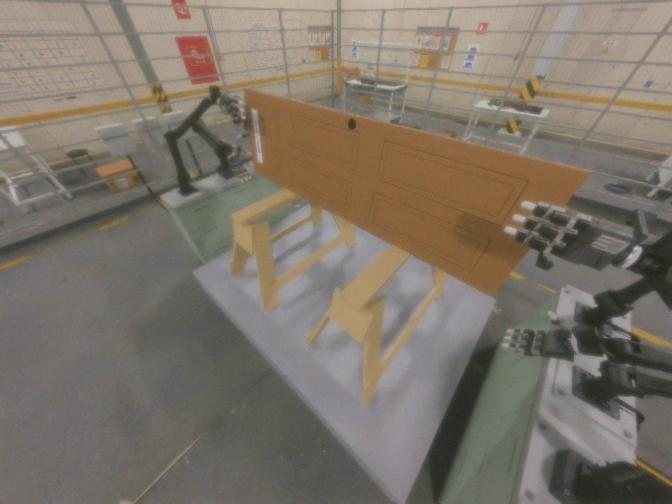

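Scene clock: 152.80 s.
Joint torques (N m): arm1=[1.26 -1.49 9.44 2.93 0.08 -0.04] | arm2=[-0.03 0.56 11.52 2.04 -0.2 -0.29] | arm3=[-0.03 -11.11 10.09 1.8 -0.47 0.02] | arm4=[0.15 -14.62 10.89 2 0.17 -0.13] | arm5=[1.49 0.91 10.58 3.07 0.17 0.03] | arm6=[1.55 -3.49 9.06 3.62 -0.17 0.21]
Motor temperatures (°C): arm1=[23 23 34 19 18 20] | arm2=[22 21 36 22 21 21] | arm3=[19 26 34 21 18 21] | arm4=[23 26 25 22 22 21] | arm5=[21 21 28 20 19 20] | arm6=[22 25 33 24 20 21]
Heat: arm1: hottest joint3_rad 34 °C; arm2: hottest joint3_rad 36 °C; arm3: hottest joint3_rad 34 °C; arm4: hottest joint2_rad 26 °C; arm5: hottest joint3_rad 28 °C; arm6: hottest joint3_rad 33 °C.
move: arm1 done; arm6 done
Joint velocities: within noise
arm1.joint_positions: joint1_rad=-0.024 joint2_rad=+0.529 joint3_rad=+0.465 joint4_rad=-0.234 joint5_rad=-0.068 joint6_rad=-0.011 hand_index_mcp=+0.767 hand_index_abd=+0.012 hand_index_pip=+0.581 hand_index_dip=+0.698 hand_middle_mcp=+0.768 hand_middle_abd=+0.009 hand_middle_pip=+0.582 hand_middle_dip=+0.697 hand_ring_mcp=+0.766 hand_ring_abd=+0.011 hand_ring_pip=+0.582 hand_ring_dip=+0.697 hand_thumb_cmc=-0.561 hand_thumb_axl=+0.684 hand_thumb_mcp=+0.225 hand_thumb_ipl=+0.168 hand_current_limit=+0.400 hand_speed=-0.600
arm1.joint_status: not commanded
arm1.hand_state: goal,goal,goal,goal,goal,goal,goal,goal,goal,goal,goal,goal,goal,goal,goal,goal
arm1.index_mcp_current_ma: 27
arm1.index_abd_current_ma: 6
arm1.index_pip_current_ma: -7
arm1.index_dip_current_ma: 2
arm1.middle_mcp_current_ma: 10
arm1.middle_abd_current_ma: 0
arm1.middle_pip_current_ma: 18
arm1.middle_dip_current_ma: 14
arm1.ring_mcp_current_ma: 34
arm1.ring_abd_current_ma: 8
arm1.ring_pip_current_ma: 17
arm1.ring_dip_current_ma: 6
arm1.thumb_cmc_current_ma: 25
arm1.thumb_axl_current_ma: 1
arm1.thumb_mcp_current_ma: 1
arm1.thumb_ipl_current_ma: -5
arm1.hand_goal_index_mcp: 0.754
arm1.hand_goal_index_abd: 0.000
arm1.hand_goal_index_pip: 0.576
arm1.hand_goal_index_dip: 0.696
arm1.hand_goal_middle_mcp: 0.754
arm1.hand_goal_middle_abd: 0.000
arm1.hand_goal_middle_pip: 0.576
arm1.hand_goal_middle_dip: 0.696
arm1.hand_goal_ring_mcp: 0.754
arm1.hand_goal_ring_abd: 0.000
arm1.hand_goal_ring_pip: 0.576
arm1.hand_goal_ring_dip: 0.696
arm1.hand_goal_thumb_cmc: -0.570
arm1.hand_goal_thumb_axl: 0.678
arm1.hand_goal_thumb_mcp: 0.226
arm1.hand_goal_thumb_ipl: 0.168
arm1.hand: x=-0.3965 y=-1.1183 z=+1.3529 quat_wxyz=(-0.001, +0.006, +0.803, +0.596)
arm1.hand_target: x=-0.3999 y=-1.1200 z=+1.3501 quat_wxyz=(+0.000, +0.000, +0.800, +0.600)
arm1.hand_status: done (0.005 m and 0.9 deg from the pose sent, 0.424 m and 91.2 deg at the start)
arm2, arm3, arm4, arm5: as last shown
arm2.index_mcp_current_ma: -1
arm2.index_abd_current_ma: -5
arm2.index_pip_current_ma: -9
arm2.index_dip_current_ma: -12
arm2.middle_mcp_current_ma: 5
arm2.middle_abd_current_ma: 6
arm2.middle_pip_current_ma: 15
arm2.middle_dip_current_ma: -6
arm2.ring_mcp_current_ma: 7
arm2.ring_abd_current_ma: -4
arm2.ring_pip_current_ma: 15
arm2.ring_dip_current_ma: 1
arm2.thumb_cmc_current_ma: 11
arm2.thumb_axl_current_ma: 11
arm2.thumb_mcp_current_ma: 10
arm2.thumb_ipl_current_ma: 6
arm3.index_mcp_current_ma: 16
arm3.index_abd_current_ma: -12
arm3.index_pip_current_ma: 2
arm3.index_dip_current_ma: -1
arm3.middle_mcp_current_ma: 13
arm3.middle_abd_current_ma: -12
arm3.middle_pip_current_ma: 13
arm3.middle_dip_current_ma: -6
arm3.ring_mcp_current_ma: 21
arm3.ring_abd_current_ma: -7
arm3.ring_pip_current_ma: 6
arm3.ring_dip_current_ma: -7
arm3.thumb_cmc_current_ma: -26
arm3.thumb_axl_current_ma: 14
arm3.thumb_mcp_current_ma: 10
arm3.thumb_ipl_current_ma: -5
arm4.index_mcp_current_ma: 65
arm4.index_abd_current_ma: 9
arm4.index_pip_current_ma: 38
arm4.index_dip_current_ma: 21
arm4.middle_mcp_current_ma: 77
arm4.middle_abd_current_ma: 9
arm4.middle_pip_current_ma: 48
arm4.middle_dip_current_ma: 9
arm4.ring_mcp_current_ma: 78
arm4.ring_abd_current_ma: 7
arm4.ring_pip_current_ma: 31
arm4.ring_dip_current_ma: 23
arm4.thumb_cmc_current_ma: 67
arm4.thumb_axl_current_ma: -12
arm4.thumb_mcp_current_ma: 10
arm4.thumb_ipl_current_ma: -16
arm5.index_abd_current_ma: 8
arm5.index_pip_current_ma: 7
arm5.index_dip_current_ma: -4
arm5.middle_mcp_current_ma: 6
arm5.middle_abd_current_ma: 0
arm5.middle_pip_current_ma: 1
arm5.middle_dip_current_ma: -6
arm5.ring_mcp_current_ma: -7
arm5.ring_abd_current_ma: 3
arm5.ring_pip_current_ma: -1
arm5.ring_dip_current_ma: 0
arm5.thumb_cmc_current_ma: 8
arm5.thumb_axl_current_ma: -4
arm5.thumb_mcp_current_ma: -9
arm5.thumb_ipl_current_ma: 6
arm6.joint_positions: joint1_rad=+0.342 joint2_rad=+0.873 joint3_rad=+1.228 joint4_rad=-0.385 joint5_rad=+0.367 joint6_rad=-1.574 hand_index_mcp=+0.756 hand_index_abd=-0.022 hand_index_pip=+0.576 hand_index_dip=+0.698 hand_middle_mcp=+0.755 hand_middle_abd=-0.020 hand_middle_pip=+0.575 hand_middle_dip=+0.699 hand_ring_mcp=+0.751 hand_ring_abd=-0.018 hand_ring_pip=+0.574 hand_ring_dip=+0.698 hand_thumb_cmc=-0.594 hand_thumb_axl=+0.675 hand_thumb_mcp=+0.227 hand_thumb_ipl=+0.169 hand_current_limit=+0.400 hand_speed=-0.600
arm6.joint_status: not commanded
arm6.hand_state: goal,blocked,goal,goal,goal,goal,goal,goal,goal,goal,goal,goal,blocked,goal,goal,goal
arm6.index_mcp_current_ma: 7
arm6.index_abd_current_ma: -2
arm6.index_pip_current_ma: 6
arm6.index_dip_current_ma: -8
arm6.middle_mcp_current_ma: 6
arm6.middle_abd_current_ma: -10
arm6.middle_pip_current_ma: -3
arm6.middle_dip_current_ma: -7
arm6.ring_mcp_current_ma: 11
arm6.ring_abd_current_ma: -7
arm6.ring_pip_current_ma: 3
arm6.ring_dip_current_ma: 6
arm6.thumb_cmc_current_ma: -6
arm6.thumb_axl_current_ma: -13
arm6.thumb_mcp_current_ma: -2
arm6.thumb_ipl_current_ma: 7
arm6.hand_goal_index_mcp: 0.754
arm6.hand_goal_index_abd: 0.000
arm6.hand_goal_index_pip: 0.576
arm6.hand_goal_index_dip: 0.696
arm6.hand_goal_middle_mcp: 0.754
arm6.hand_goal_middle_abd: 0.000
arm6.hand_goal_middle_pip: 0.576
arm6.hand_goal_middle_dip: 0.696
arm6.hand_goal_ring_mcp: 0.754
arm6.hand_goal_ring_abd: 0.000
arm6.hand_goal_ring_pip: 0.576
arm6.hand_goal_ring_dip: 0.696
arm6.hand_goal_thumb_cmc: -0.570
arm6.hand_goal_thumb_axl: 0.678
arm6.hand_goal_thumb_mcp: 0.226
arm6.hand_goal_thumb_ipl: 0.168
arm6.hand: x=-0.2460 y=+1.0768 z=+1.5438 quat_wxyz=(+0.490, +0.501, +0.511, -0.498)
arm6.hand_target: x=-0.2500 y=+1.0800 z=+1.5499 quat_wxyz=(+0.500, +0.500, +0.500, -0.500)
arm6.hand_status: done (0.008 m and 1.8 deg from the pose sent, 0.335 m and 2.5 deg at the start)

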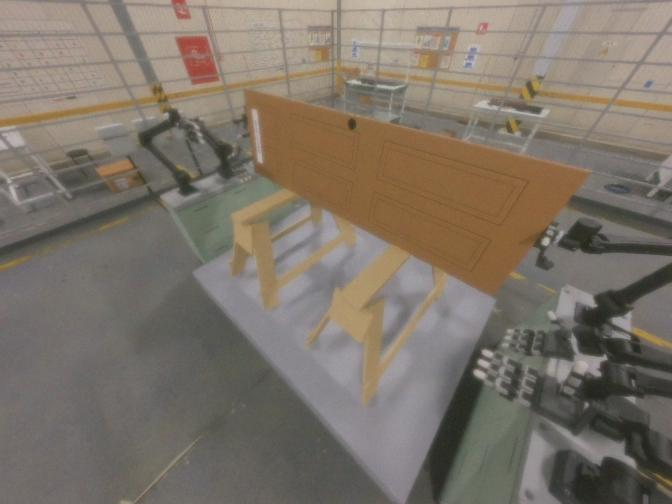

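move(
  arm3={"target": [0.063, -0.92, 1.650, 0.4675, -0.4675, 0.525, 0.537], "speed": 0.06},
  arm4={"target": [0.080, 0.92, 1.645, 0.537, 0.525, -0.4675, 0.4675], "speed": 0.06},
  cameras=["arm3_cam_wrist", "arm4_cam_wrist", "cam_high"],
)

Scene clock: 157.27 s.
Joint torques (N m): arm1=[1.03 -1.38 9.43 2.95 0.08 -0.03] | arm2=[0.09 0.62 11.49 2.06 -0.21 -0.29] | arm3=[-0.5 -8.64 13.5 1.72 -0.44 -0.02] | arm4=[0.32 -12.51 15.47 2.35 0.36 -0.07] | arm5=[1.49 0.97 10.59 3.08 0.17 0.03] | arm6=[1.38 -3.49 9.06 3.69 -0.18 0.22]
Motor temperatures (°C): arm1=[23 23 33 20 18 20] | arm2=[22 21 35 22 21 21] | arm3=[19 26 34 21 18 21] | arm4=[23 26 26 22 22 21] | arm5=[21 21 28 20 19 20] | arm6=[22 25 33 24 20 21]
Heat: arm1: hottest joint3_rad 33 °C; arm2: hottest joint3_rad 35 °C; arm3: hottest joint3_rad 34 °C; arm4: hottest joint2_rad 26 °C; arm5: hottest joint3_rad 28 °C; arm6: hottest joint3_rad 33 °C.
move: arm3 off_target; arm4 off_target
Joint velocities: within noise
arm1, arm6: as last shown
arm1.joint_positions: joint1_rad=-0.024 joint2_rad=+0.529 joint3_rad=+0.465 joint4_rad=-0.234 joint5_rad=-0.068 joint6_rad=-0.012 hand_index_mcp=+0.767 hand_index_abd=+0.012 hand_index_pip=+0.581 hand_index_dip=+0.698 hand_middle_mcp=+0.768 hand_middle_abd=+0.009 hand_middle_pip=+0.582 hand_middle_dip=+0.697 hand_ring_mcp=+0.766 hand_ring_abd=+0.011 hand_ring_pip=+0.582 hand_ring_dip=+0.697 hand_thumb_cmc=-0.561 hand_thumb_axl=+0.684 hand_thumb_mcp=+0.225 hand_thumb_ipl=+0.168 hand_current_limit=+0.400 hand_speed=-0.600
arm1.index_mcp_current_ma: 30
arm1.index_abd_current_ma: 9
arm1.index_pip_current_ma: 12
arm1.index_dip_current_ma: 6
arm1.middle_mcp_current_ma: 19
arm1.middle_pip_current_ma: 14
arm1.middle_dip_current_ma: 21
arm1.ring_mcp_current_ma: 13
arm1.ring_abd_current_ma: 5
arm1.ring_pip_current_ma: 23
arm1.thumb_cmc_current_ma: 19
arm1.thumb_axl_current_ma: 2
arm1.thumb_mcp_current_ma: -7
arm1.thumb_ipl_current_ma: 6
arm1.hand: x=-0.3965 y=-1.1183 z=+1.3530 quat_wxyz=(-0.001, +0.006, +0.803, +0.596)
arm2.joint_positions: joint1_rad=+0.059 joint2_rad=+0.585 joint3_rad=+0.280 joint4_rad=-0.524 joint5_rad=+0.086 joint6_rad=+0.093 hand_index_mcp=+0.770 hand_index_abd=+0.005 hand_index_pip=+0.582 hand_index_dip=+0.696 hand_middle_mcp=+0.762 hand_middle_abd=+0.007 hand_middle_pip=+0.578 hand_middle_dip=+0.696 hand_ring_mcp=+0.762 hand_ring_abd=+0.006 hand_ring_pip=+0.578 hand_ring_dip=+0.696 hand_thumb_cmc=-0.564 hand_thumb_axl=+0.671 hand_thumb_mcp=+0.224 hand_thumb_ipl=+0.167 hand_current_limit=+0.400 hand_speed=-0.600
arm2.joint_status: not commanded
arm2.hand_state: goal,goal,goal,goal,goal,goal,goal,goal,goal,goal,goal,goal,goal,goal,goal,goal
arm2.index_mcp_current_ma: -2
arm2.index_abd_current_ma: 0
arm2.index_pip_current_ma: -10
arm2.index_dip_current_ma: 0
arm2.middle_mcp_current_ma: -4
arm2.middle_abd_current_ma: 12
arm2.middle_pip_current_ma: 8
arm2.middle_dip_current_ma: -12
arm2.ring_mcp_current_ma: 8
arm2.ring_abd_current_ma: -3
arm2.ring_pip_current_ma: 7
arm2.ring_dip_current_ma: -1
arm2.thumb_cmc_current_ma: 10
arm2.thumb_axl_current_ma: 10
arm2.thumb_mcp_current_ma: 5
arm2.thumb_ipl_current_ma: 7
arm2.hand_goal_index_mcp: 0.754
arm2.hand_goal_index_abd: 0.000
arm2.hand_goal_index_pip: 0.576
arm2.hand_goal_index_dip: 0.696
arm2.hand_goal_middle_mcp: 0.754
arm2.hand_goal_middle_abd: 0.000
arm2.hand_goal_middle_pip: 0.576
arm2.hand_goal_middle_dip: 0.696
arm2.hand_goal_ring_mcp: 0.754
arm2.hand_goal_ring_abd: 0.000
arm2.hand_goal_ring_pip: 0.576
arm2.hand_goal_ring_dip: 0.696
arm2.hand_goal_thumb_cmc: -0.570
arm2.hand_goal_thumb_axl: 0.678
arm2.hand_goal_thumb_mcp: 0.226
arm2.hand_goal_thumb_ipl: 0.168
arm2.hand: x=-0.0017 y=-1.1722 z=+1.0935 quat_wxyz=(-0.001, +0.000, +0.929, +0.370)
arm2.hand_target: x=+0.0000 y=-1.1701 z=+1.1002 quat_wxyz=(+0.000, +0.000, +0.924, +0.383)
arm2.hand_status: not commanded
arm3.joint_positions: joint1_rad=+0.619 joint2_rad=+1.428 joint3_rad=+1.824 joint4_rad=-0.427 joint5_rad=+0.625 joint6_rad=-1.437 hand_index_mcp=+0.774 hand_index_abd=-0.025 hand_index_pip=+0.593 hand_index_dip=+0.696 hand_middle_mcp=+0.771 hand_middle_abd=-0.019 hand_middle_pip=+0.589 hand_middle_dip=+0.696 hand_ring_mcp=+0.769 hand_ring_abd=-0.017 hand_ring_pip=+0.587 hand_ring_dip=+0.696 hand_thumb_cmc=-0.613 hand_thumb_axl=+0.683 hand_thumb_mcp=+0.223 hand_thumb_ipl=+0.168 hand_current_limit=+0.400 hand_speed=-0.600
arm3.joint_status: not commanded
arm3.hand_state: blocked,blocked,goal,goal,goal,goal,goal,goal,goal,goal,goal,goal,blocked,goal,goal,goal
arm3.index_mcp_current_ma: 13
arm3.index_abd_current_ma: -13
arm3.index_pip_current_ma: 9
arm3.index_dip_current_ma: 1
arm3.middle_mcp_current_ma: 10
arm3.middle_abd_current_ma: -17
arm3.middle_pip_current_ma: 16
arm3.middle_dip_current_ma: -8
arm3.ring_mcp_current_ma: 15
arm3.ring_abd_current_ma: -9
arm3.ring_pip_current_ma: 9
arm3.ring_dip_current_ma: -8
arm3.thumb_cmc_current_ma: -30
arm3.thumb_axl_current_ma: 14
arm3.thumb_mcp_current_ma: 4
arm3.thumb_ipl_current_ma: -5
arm3.hand_goal_index_mcp: 0.754
arm3.hand_goal_index_abd: 0.000
arm3.hand_goal_index_pip: 0.576
arm3.hand_goal_index_dip: 0.696
arm3.hand_goal_middle_mcp: 0.754
arm3.hand_goal_middle_abd: 0.000
arm3.hand_goal_middle_pip: 0.576
arm3.hand_goal_middle_dip: 0.696
arm3.hand_goal_ring_mcp: 0.754
arm3.hand_goal_ring_abd: 0.000
arm3.hand_goal_ring_pip: 0.576
arm3.hand_goal_ring_dip: 0.696
arm3.hand_goal_thumb_cmc: -0.570
arm3.hand_goal_thumb_axl: 0.678
arm3.hand_goal_thumb_mcp: 0.226
arm3.hand_goal_thumb_ipl: 0.168
arm3.hand: x=+0.0659 y=-0.9176 z=+1.6215 quat_wxyz=(+0.465, -0.475, +0.534, +0.522)
arm3.hand_target: x=+0.0641 y=-0.9215 z=+1.6488 quat_wxyz=(+0.467, -0.467, +0.525, +0.537)
arm3.hand_status: off_target (0.029 m and 2.2 deg from the pose sent, 0.157 m and 1.6 deg at the start)
arm4.joint_positions: joint1_rad=-0.552 joint2_rad=+1.436 joint3_rad=+1.850 joint4_rad=-0.451 joint5_rad=-0.609 joint6_rad=+1.447 hand_index_mcp=+0.762 hand_index_abd=+0.007 hand_index_pip=+0.581 hand_index_dip=+0.700 hand_middle_mcp=+0.767 hand_middle_abd=+0.019 hand_middle_pip=+0.582 hand_middle_dip=+0.700 hand_ring_mcp=+0.772 hand_ring_abd=+0.007 hand_ring_pip=+0.586 hand_ring_dip=+0.701 hand_thumb_cmc=-0.547 hand_thumb_axl=+0.677 hand_thumb_mcp=+0.225 hand_thumb_ipl=+0.165 hand_current_limit=+0.400 hand_speed=-0.600
arm4.joint_status: not commanded
arm4.hand_state: goal,goal,goal,goal,goal,goal,goal,goal,goal,goal,goal,goal,blocked,goal,goal,goal
arm4.index_mcp_current_ma: 29
arm4.index_abd_current_ma: 3
arm4.index_pip_current_ma: 13
arm4.index_dip_current_ma: 19
arm4.middle_mcp_current_ma: 31
arm4.middle_abd_current_ma: 39
arm4.middle_pip_current_ma: 18
arm4.middle_dip_current_ma: 2
arm4.ring_mcp_current_ma: 41
arm4.ring_abd_current_ma: 8
arm4.ring_pip_current_ma: 28
arm4.ring_dip_current_ma: 23
arm4.thumb_cmc_current_ma: 60
arm4.thumb_axl_current_ma: -10
arm4.thumb_mcp_current_ma: 7
arm4.thumb_ipl_current_ma: -14
arm4.hand_goal_index_mcp: 0.754
arm4.hand_goal_index_abd: 0.000
arm4.hand_goal_index_pip: 0.576
arm4.hand_goal_index_dip: 0.696
arm4.hand_goal_middle_mcp: 0.754
arm4.hand_goal_middle_abd: 0.000
arm4.hand_goal_middle_pip: 0.576
arm4.hand_goal_middle_dip: 0.696
arm4.hand_goal_ring_mcp: 0.754
arm4.hand_goal_ring_abd: 0.000
arm4.hand_goal_ring_pip: 0.576
arm4.hand_goal_ring_dip: 0.696
arm4.hand_goal_thumb_cmc: -0.570
arm4.hand_goal_thumb_axl: 0.678
arm4.hand_goal_thumb_mcp: 0.226
arm4.hand_goal_thumb_ipl: 0.168
arm4.hand: x=+0.0834 y=+0.9172 z=+1.6154 quat_wxyz=(+0.518, +0.532, -0.478, +0.470)
arm4.hand_target: x=+0.0810 y=+0.9214 z=+1.6439 quat_wxyz=(+0.537, +0.524, -0.467, +0.468)
arm4.hand_status: off_target (0.030 m and 2.6 deg from the pose sent, 0.216 m and 0.8 deg at the start)
arm5.joint_positions: joint1_rad=+0.015 joint2_rad=+0.490 joint3_rad=+0.069 joint4_rad=-0.356 joint5_rad=+0.060 joint6_rad=+0.055 hand_index_mcp=+0.773 hand_index_abd=-0.009 hand_index_pip=+0.585 hand_index_dip=+0.696 hand_middle_mcp=+0.776 hand_middle_abd=-0.012 hand_middle_pip=+0.583 hand_middle_dip=+0.696 hand_ring_mcp=+0.773 hand_ring_abd=-0.007 hand_ring_pip=+0.585 hand_ring_dip=+0.697 hand_thumb_cmc=-0.578 hand_thumb_axl=+0.680 hand_thumb_mcp=+0.224 hand_thumb_ipl=+0.168 hand_current_limit=+0.400 hand_speed=-0.600
arm5.joint_status: not commanded
arm5.hand_state: goal,goal,goal,goal,blocked,goal,goal,goal,goal,goal,goal,goal,goal,goal,goal,goal
arm5.index_mcp_current_ma: 11
arm5.index_abd_current_ma: 8
arm5.index_pip_current_ma: 5
arm5.index_dip_current_ma: -4
arm5.middle_mcp_current_ma: 7
arm5.middle_abd_current_ma: 0
arm5.middle_pip_current_ma: 4
arm5.middle_dip_current_ma: -6
arm5.ring_mcp_current_ma: -5
arm5.ring_abd_current_ma: 0
arm5.ring_pip_current_ma: 0
arm5.ring_dip_current_ma: 5
arm5.thumb_cmc_current_ma: 10
arm5.thumb_axl_current_ma: -1
arm5.thumb_mcp_current_ma: -7
arm5.thumb_ipl_current_ma: 9
arm5.hand_goal_index_mcp: 0.754
arm5.hand_goal_index_abd: 0.000
arm5.hand_goal_index_pip: 0.576
arm5.hand_goal_index_dip: 0.696
arm5.hand_goal_middle_mcp: 0.754
arm5.hand_goal_middle_abd: 0.000
arm5.hand_goal_middle_pip: 0.576
arm5.hand_goal_middle_dip: 0.696
arm5.hand_goal_ring_mcp: 0.754
arm5.hand_goal_ring_abd: 0.000
arm5.hand_goal_ring_pip: 0.576
arm5.hand_goal_ring_dip: 0.696
arm5.hand_goal_thumb_cmc: -0.570
arm5.hand_goal_thumb_axl: 0.678
arm5.hand_goal_thumb_mcp: 0.226
arm5.hand_goal_thumb_ipl: 0.168
arm5.hand: x=-0.0029 y=+1.2004 z=+1.1119 quat_wxyz=(+0.381, +0.925, -0.001, -0.003)
arm5.hand_target: x=+0.0000 y=+1.2002 z=+1.1100 quat_wxyz=(+0.383, +0.924, +0.000, +0.000)
arm5.hand_status: not commanded
arm6.index_mcp_current_ma: 11
arm6.index_abd_current_ma: -3
arm6.index_pip_current_ma: 4
arm6.middle_mcp_current_ma: 5
arm6.middle_abd_current_ma: -9
arm6.middle_pip_current_ma: -6
arm6.middle_dip_current_ma: -3
arm6.ring_mcp_current_ma: 5
arm6.ring_abd_current_ma: -9
arm6.ring_pip_current_ma: 6
arm6.ring_dip_current_ma: 8
arm6.thumb_cmc_current_ma: -3
arm6.thumb_mcp_current_ma: -5
arm6.thumb_ipl_current_ma: 6
arm3_cam_wrist: T_world_to_cam=[[-0.5113, -0.01379, 0.85929, -1.3386], [0.59192, -0.73055, 0.34048, -1.31396], [0.62306, 0.68272, 0.38169, 0.09031]] pos_world=[0.03707, -1.04003, 1.56316]
arm4_cam_wrist: T_world_to_cam=[[-0.74883, 0.01361, -0.66262, 1.14946], [0.44284, 0.75412, -0.48497, 0.00758], [0.49309, -0.6566, -0.57073, 1.60944]] pos_world=[0.06379, 1.0354, 1.68389]

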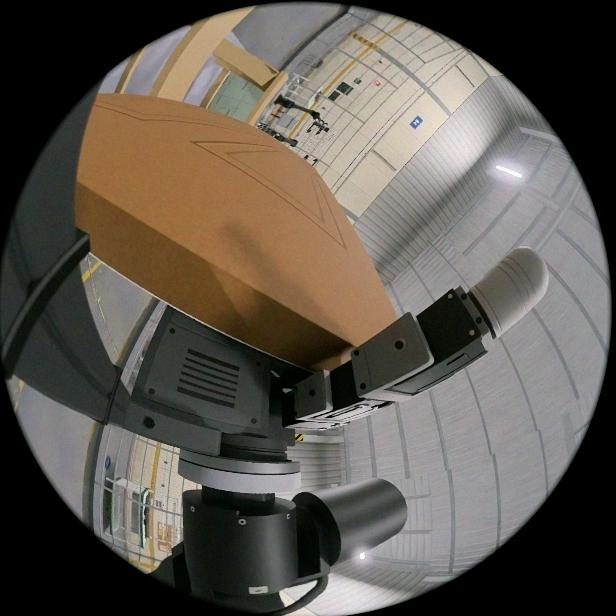

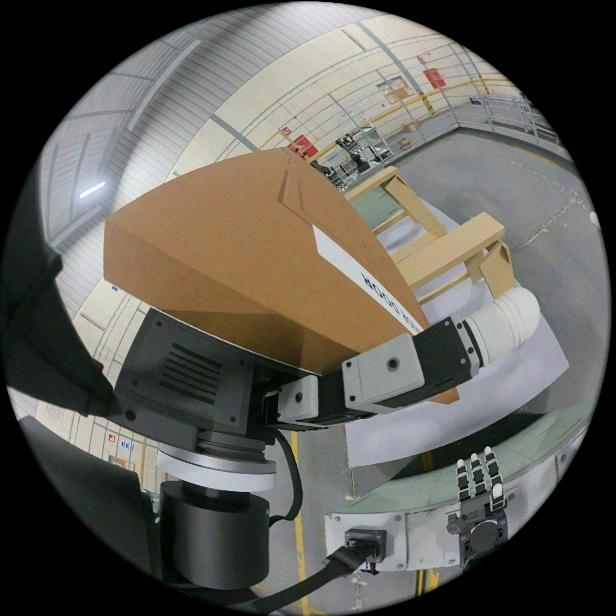

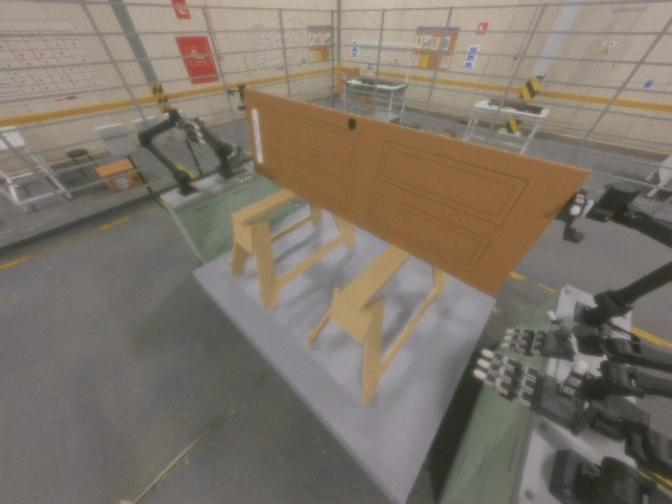

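move(
  arm3={"target": [0.184, -0.915, 1.634, 0.370, -0.390, 0.581, 0.612], "speed": 0.05},
  arm4={"target": [0.199, 0.915, 1.634, 0.612, 0.581, -0.390, 0.370], "speed": 0.05},
  cameras=["arm3_cam_wrist", "arm4_cam_wrist", "cam_high"],
)

Scene clock: 161.30 s.
Joint torques (N m): arm1=[1.03 -1.44 9.4 2.99 0.07 -0.03] | arm2=[-0.03 0.56 11.48 2.04 -0.22 -0.29] | arm3=[0.79 -6.36 10.8 4.25 -1.11 0.07] | arm4=[-1.49 -11.63 10.91 5.15 0.65 -0.32] | arm5=[1.55 0.97 10.61 3.08 0.17 0.03] | arm6=[1.49 -3.55 9.06 3.74 -0.17 0.22]
Motor temperatures (°C): arm1=[23 23 33 20 18 20] | arm2=[22 21 35 22 21 21] | arm3=[19 26 34 21 18 21] | arm4=[23 26 26 22 22 21] | arm5=[21 21 28 20 19 20] | arm6=[22 25 32 24 20 21]
Heat: arm1: hottest joint3_rad 33 °C; arm2: hottest joint3_rad 35 °C; arm3: hottest joint3_rad 34 °C; arm4: hottest joint2_rad 26 °C; arm5: hottest joint3_rad 28 °C; arm6: hottest joint3_rad 32 °C.
move: arm3 off_target; arm4 off_target
Joint velocities: within noise
arm1, arm2, arm5, arm6: as last shown
arm1.index_mcp_current_ma: 33
arm1.index_abd_current_ma: 2
arm1.index_pip_current_ma: 0
arm1.index_dip_current_ma: 1
arm1.middle_mcp_current_ma: 27
arm1.middle_abd_current_ma: 1
arm1.middle_dip_current_ma: 19
arm1.ring_mcp_current_ma: 22
arm1.ring_abd_current_ma: 11
arm1.ring_pip_current_ma: 13
arm1.ring_dip_current_ma: -4
arm1.thumb_cmc_current_ma: 15
arm1.thumb_axl_current_ma: -1
arm1.thumb_mcp_current_ma: 5
arm1.thumb_ipl_current_ma: -1
arm2.index_mcp_current_ma: -3
arm2.index_abd_current_ma: -7
arm2.index_pip_current_ma: -15
arm2.index_dip_current_ma: -6
arm2.middle_abd_current_ma: 5
arm2.middle_pip_current_ma: 3
arm2.middle_dip_current_ma: -4
arm2.ring_mcp_current_ma: 15
arm2.ring_pip_current_ma: 9
arm2.thumb_cmc_current_ma: 17
arm2.thumb_axl_current_ma: -2
arm2.thumb_mcp_current_ma: 7
arm2.thumb_ipl_current_ma: 6
arm3.joint_positions: joint1_rad=+0.366 joint2_rad=+1.265 joint3_rad=+1.592 joint4_rad=-0.367 joint5_rad=+0.367 joint6_rad=-1.139 hand_index_mcp=+0.774 hand_index_abd=-0.025 hand_index_pip=+0.593 hand_index_dip=+0.696 hand_middle_mcp=+0.771 hand_middle_abd=-0.019 hand_middle_pip=+0.589 hand_middle_dip=+0.696 hand_ring_mcp=+0.769 hand_ring_abd=-0.017 hand_ring_pip=+0.587 hand_ring_dip=+0.696 hand_thumb_cmc=-0.619 hand_thumb_axl=+0.682 hand_thumb_mcp=+0.223 hand_thumb_ipl=+0.168 hand_current_limit=+0.400 hand_speed=-0.600
arm3.joint_status: not commanded
arm3.hand_state: blocked,blocked,goal,goal,goal,goal,goal,goal,goal,goal,goal,goal,blocked,goal,goal,goal
arm3.index_mcp_current_ma: 18
arm3.index_abd_current_ma: -13
arm3.index_pip_current_ma: 6
arm3.index_dip_current_ma: 4
arm3.middle_mcp_current_ma: 8
arm3.middle_abd_current_ma: -21
arm3.middle_pip_current_ma: 17
arm3.middle_dip_current_ma: -8
arm3.ring_mcp_current_ma: 19
arm3.ring_abd_current_ma: -11
arm3.ring_pip_current_ma: 9
arm3.ring_dip_current_ma: -12
arm3.thumb_cmc_current_ma: -31
arm3.thumb_axl_current_ma: 13
arm3.thumb_mcp_current_ma: 5
arm3.thumb_ipl_current_ma: -6
arm3.hand_goal_index_mcp: 0.754
arm3.hand_goal_index_abd: 0.000
arm3.hand_goal_index_pip: 0.576
arm3.hand_goal_index_dip: 0.696
arm3.hand_goal_middle_mcp: 0.754
arm3.hand_goal_middle_abd: 0.000
arm3.hand_goal_middle_pip: 0.576
arm3.hand_goal_middle_dip: 0.696
arm3.hand_goal_ring_mcp: 0.754
arm3.hand_goal_ring_abd: 0.000
arm3.hand_goal_ring_pip: 0.576
arm3.hand_goal_ring_dip: 0.696
arm3.hand_goal_thumb_cmc: -0.570
arm3.hand_goal_thumb_axl: 0.678
arm3.hand_goal_thumb_mcp: 0.226
arm3.hand_goal_thumb_ipl: 0.168
arm3.hand: x=+0.1999 y=-0.9113 z=+1.6141 quat_wxyz=(+0.378, -0.393, +0.602, +0.583)
arm3.hand_target: x=+0.1848 y=-0.9165 z=+1.6333 quat_wxyz=(+0.370, -0.390, +0.581, +0.611)
arm3.hand_status: off_target (0.026 m and 4.2 deg from the pose sent, 0.119 m and 18.8 deg at the start)
arm4.joint_positions: joint1_rad=-0.264 joint2_rad=+1.282 joint3_rad=+1.629 joint4_rad=-0.401 joint5_rad=-0.314 joint6_rad=+1.163 hand_index_mcp=+0.770 hand_index_abd=+0.018 hand_index_pip=+0.582 hand_index_dip=+0.700 hand_middle_mcp=+0.770 hand_middle_abd=+0.023 hand_middle_pip=+0.583 hand_middle_dip=+0.700 hand_ring_mcp=+0.769 hand_ring_abd=+0.011 hand_ring_pip=+0.584 hand_ring_dip=+0.701 hand_thumb_cmc=-0.547 hand_thumb_axl=+0.678 hand_thumb_mcp=+0.225 hand_thumb_ipl=+0.165 hand_current_limit=+0.400 hand_speed=-0.600
arm4.joint_status: not commanded
arm4.hand_state: goal,goal,goal,goal,goal,blocked,goal,goal,goal,goal,goal,goal,blocked,goal,goal,goal
arm4.index_mcp_current_ma: 57
arm4.index_abd_current_ma: 35
arm4.index_pip_current_ma: 16
arm4.index_dip_current_ma: 20
arm4.middle_mcp_current_ma: 44
arm4.middle_abd_current_ma: 48
arm4.middle_pip_current_ma: 14
arm4.middle_dip_current_ma: 12
arm4.ring_mcp_current_ma: 40
arm4.ring_abd_current_ma: 22
arm4.ring_pip_current_ma: 21
arm4.ring_dip_current_ma: 21
arm4.thumb_cmc_current_ma: 66
arm4.thumb_axl_current_ma: -7
arm4.thumb_mcp_current_ma: -3
arm4.thumb_ipl_current_ma: -19
arm4.hand_goal_index_mcp: 0.754
arm4.hand_goal_index_abd: 0.000
arm4.hand_goal_index_pip: 0.576
arm4.hand_goal_index_dip: 0.696
arm4.hand_goal_middle_mcp: 0.754
arm4.hand_goal_middle_abd: 0.000
arm4.hand_goal_middle_pip: 0.576
arm4.hand_goal_middle_dip: 0.696
arm4.hand_goal_ring_mcp: 0.754
arm4.hand_goal_ring_abd: 0.000
arm4.hand_goal_ring_pip: 0.576
arm4.hand_goal_ring_dip: 0.696
arm4.hand_goal_thumb_cmc: -0.570
arm4.hand_goal_thumb_axl: 0.678
arm4.hand_goal_thumb_mcp: 0.226
arm4.hand_goal_thumb_ipl: 0.168
arm4.hand: x=+0.2160 y=+0.9055 z=+1.6104 quat_wxyz=(+0.576, +0.600, -0.402, +0.384)
arm4.hand_target: x=+0.2000 y=+0.9164 z=+1.6334 quat_wxyz=(+0.611, +0.581, -0.390, +0.369)
arm4.hand_status: off_target (0.031 m and 5.1 deg from the pose sent, 0.117 m and 19.5 deg at the start)
arm5.index_mcp_current_ma: 12
arm5.index_abd_current_ma: 7
arm5.index_pip_current_ma: 3
arm5.index_dip_current_ma: 0
arm5.middle_mcp_current_ma: 5
arm5.middle_abd_current_ma: 1
arm5.middle_pip_current_ma: 1
arm5.middle_dip_current_ma: -5
arm5.ring_abd_current_ma: 2
arm5.ring_dip_current_ma: 4
arm5.thumb_axl_current_ma: -3
arm5.thumb_mcp_current_ma: -6
arm6.index_abd_current_ma: -1
arm6.index_pip_current_ma: 2
arm6.index_dip_current_ma: -11
arm6.middle_mcp_current_ma: 8
arm6.middle_abd_current_ma: -12
arm6.middle_pip_current_ma: -2
arm6.ring_mcp_current_ma: 8
arm6.ring_abd_current_ma: -11
arm6.ring_pip_current_ma: 7
arm6.ring_dip_current_ma: 7
arm6.thumb_cmc_current_ma: -7
arm6.thumb_axl_current_ma: -11
arm6.thumb_mcp_current_ma: -3
arm6.thumb_ipl_current_ma: 4
arm3_cam_wrist: T_world_to_cam=[[-0.23213, -0.00093, 0.97268, -1.49071], [0.66517, -0.72977, 0.15804, -1.10554], [0.70969, 0.68369, 0.17003, 0.33048]] pos_world=[0.15479, -1.03413, 1.56852]
arm4_cam_wrist: T_world_to_cam=[[-0.90644, 0.02264, -0.42172, 0.88342], [0.28699, 0.7656, -0.57575, 0.12477], [0.30983, -0.64291, -0.70047, 1.7696]] pos_world=[0.21668, 1.02217, 1.68395]

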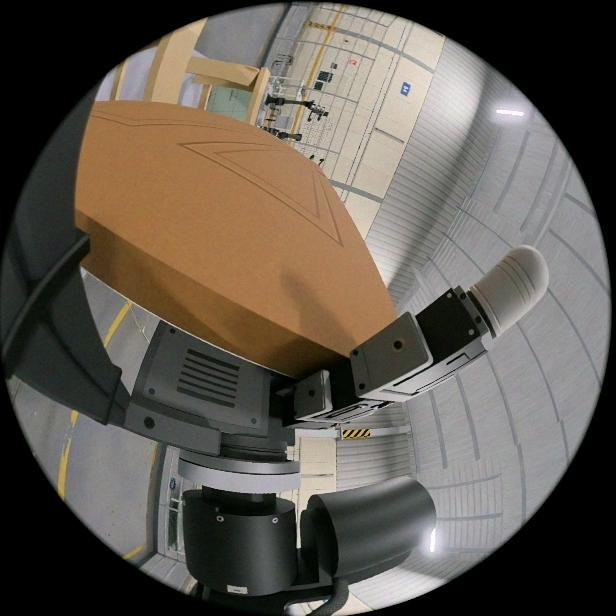

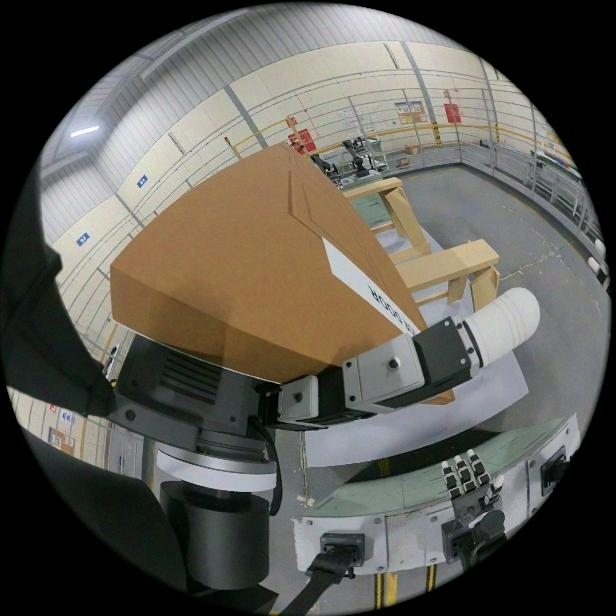

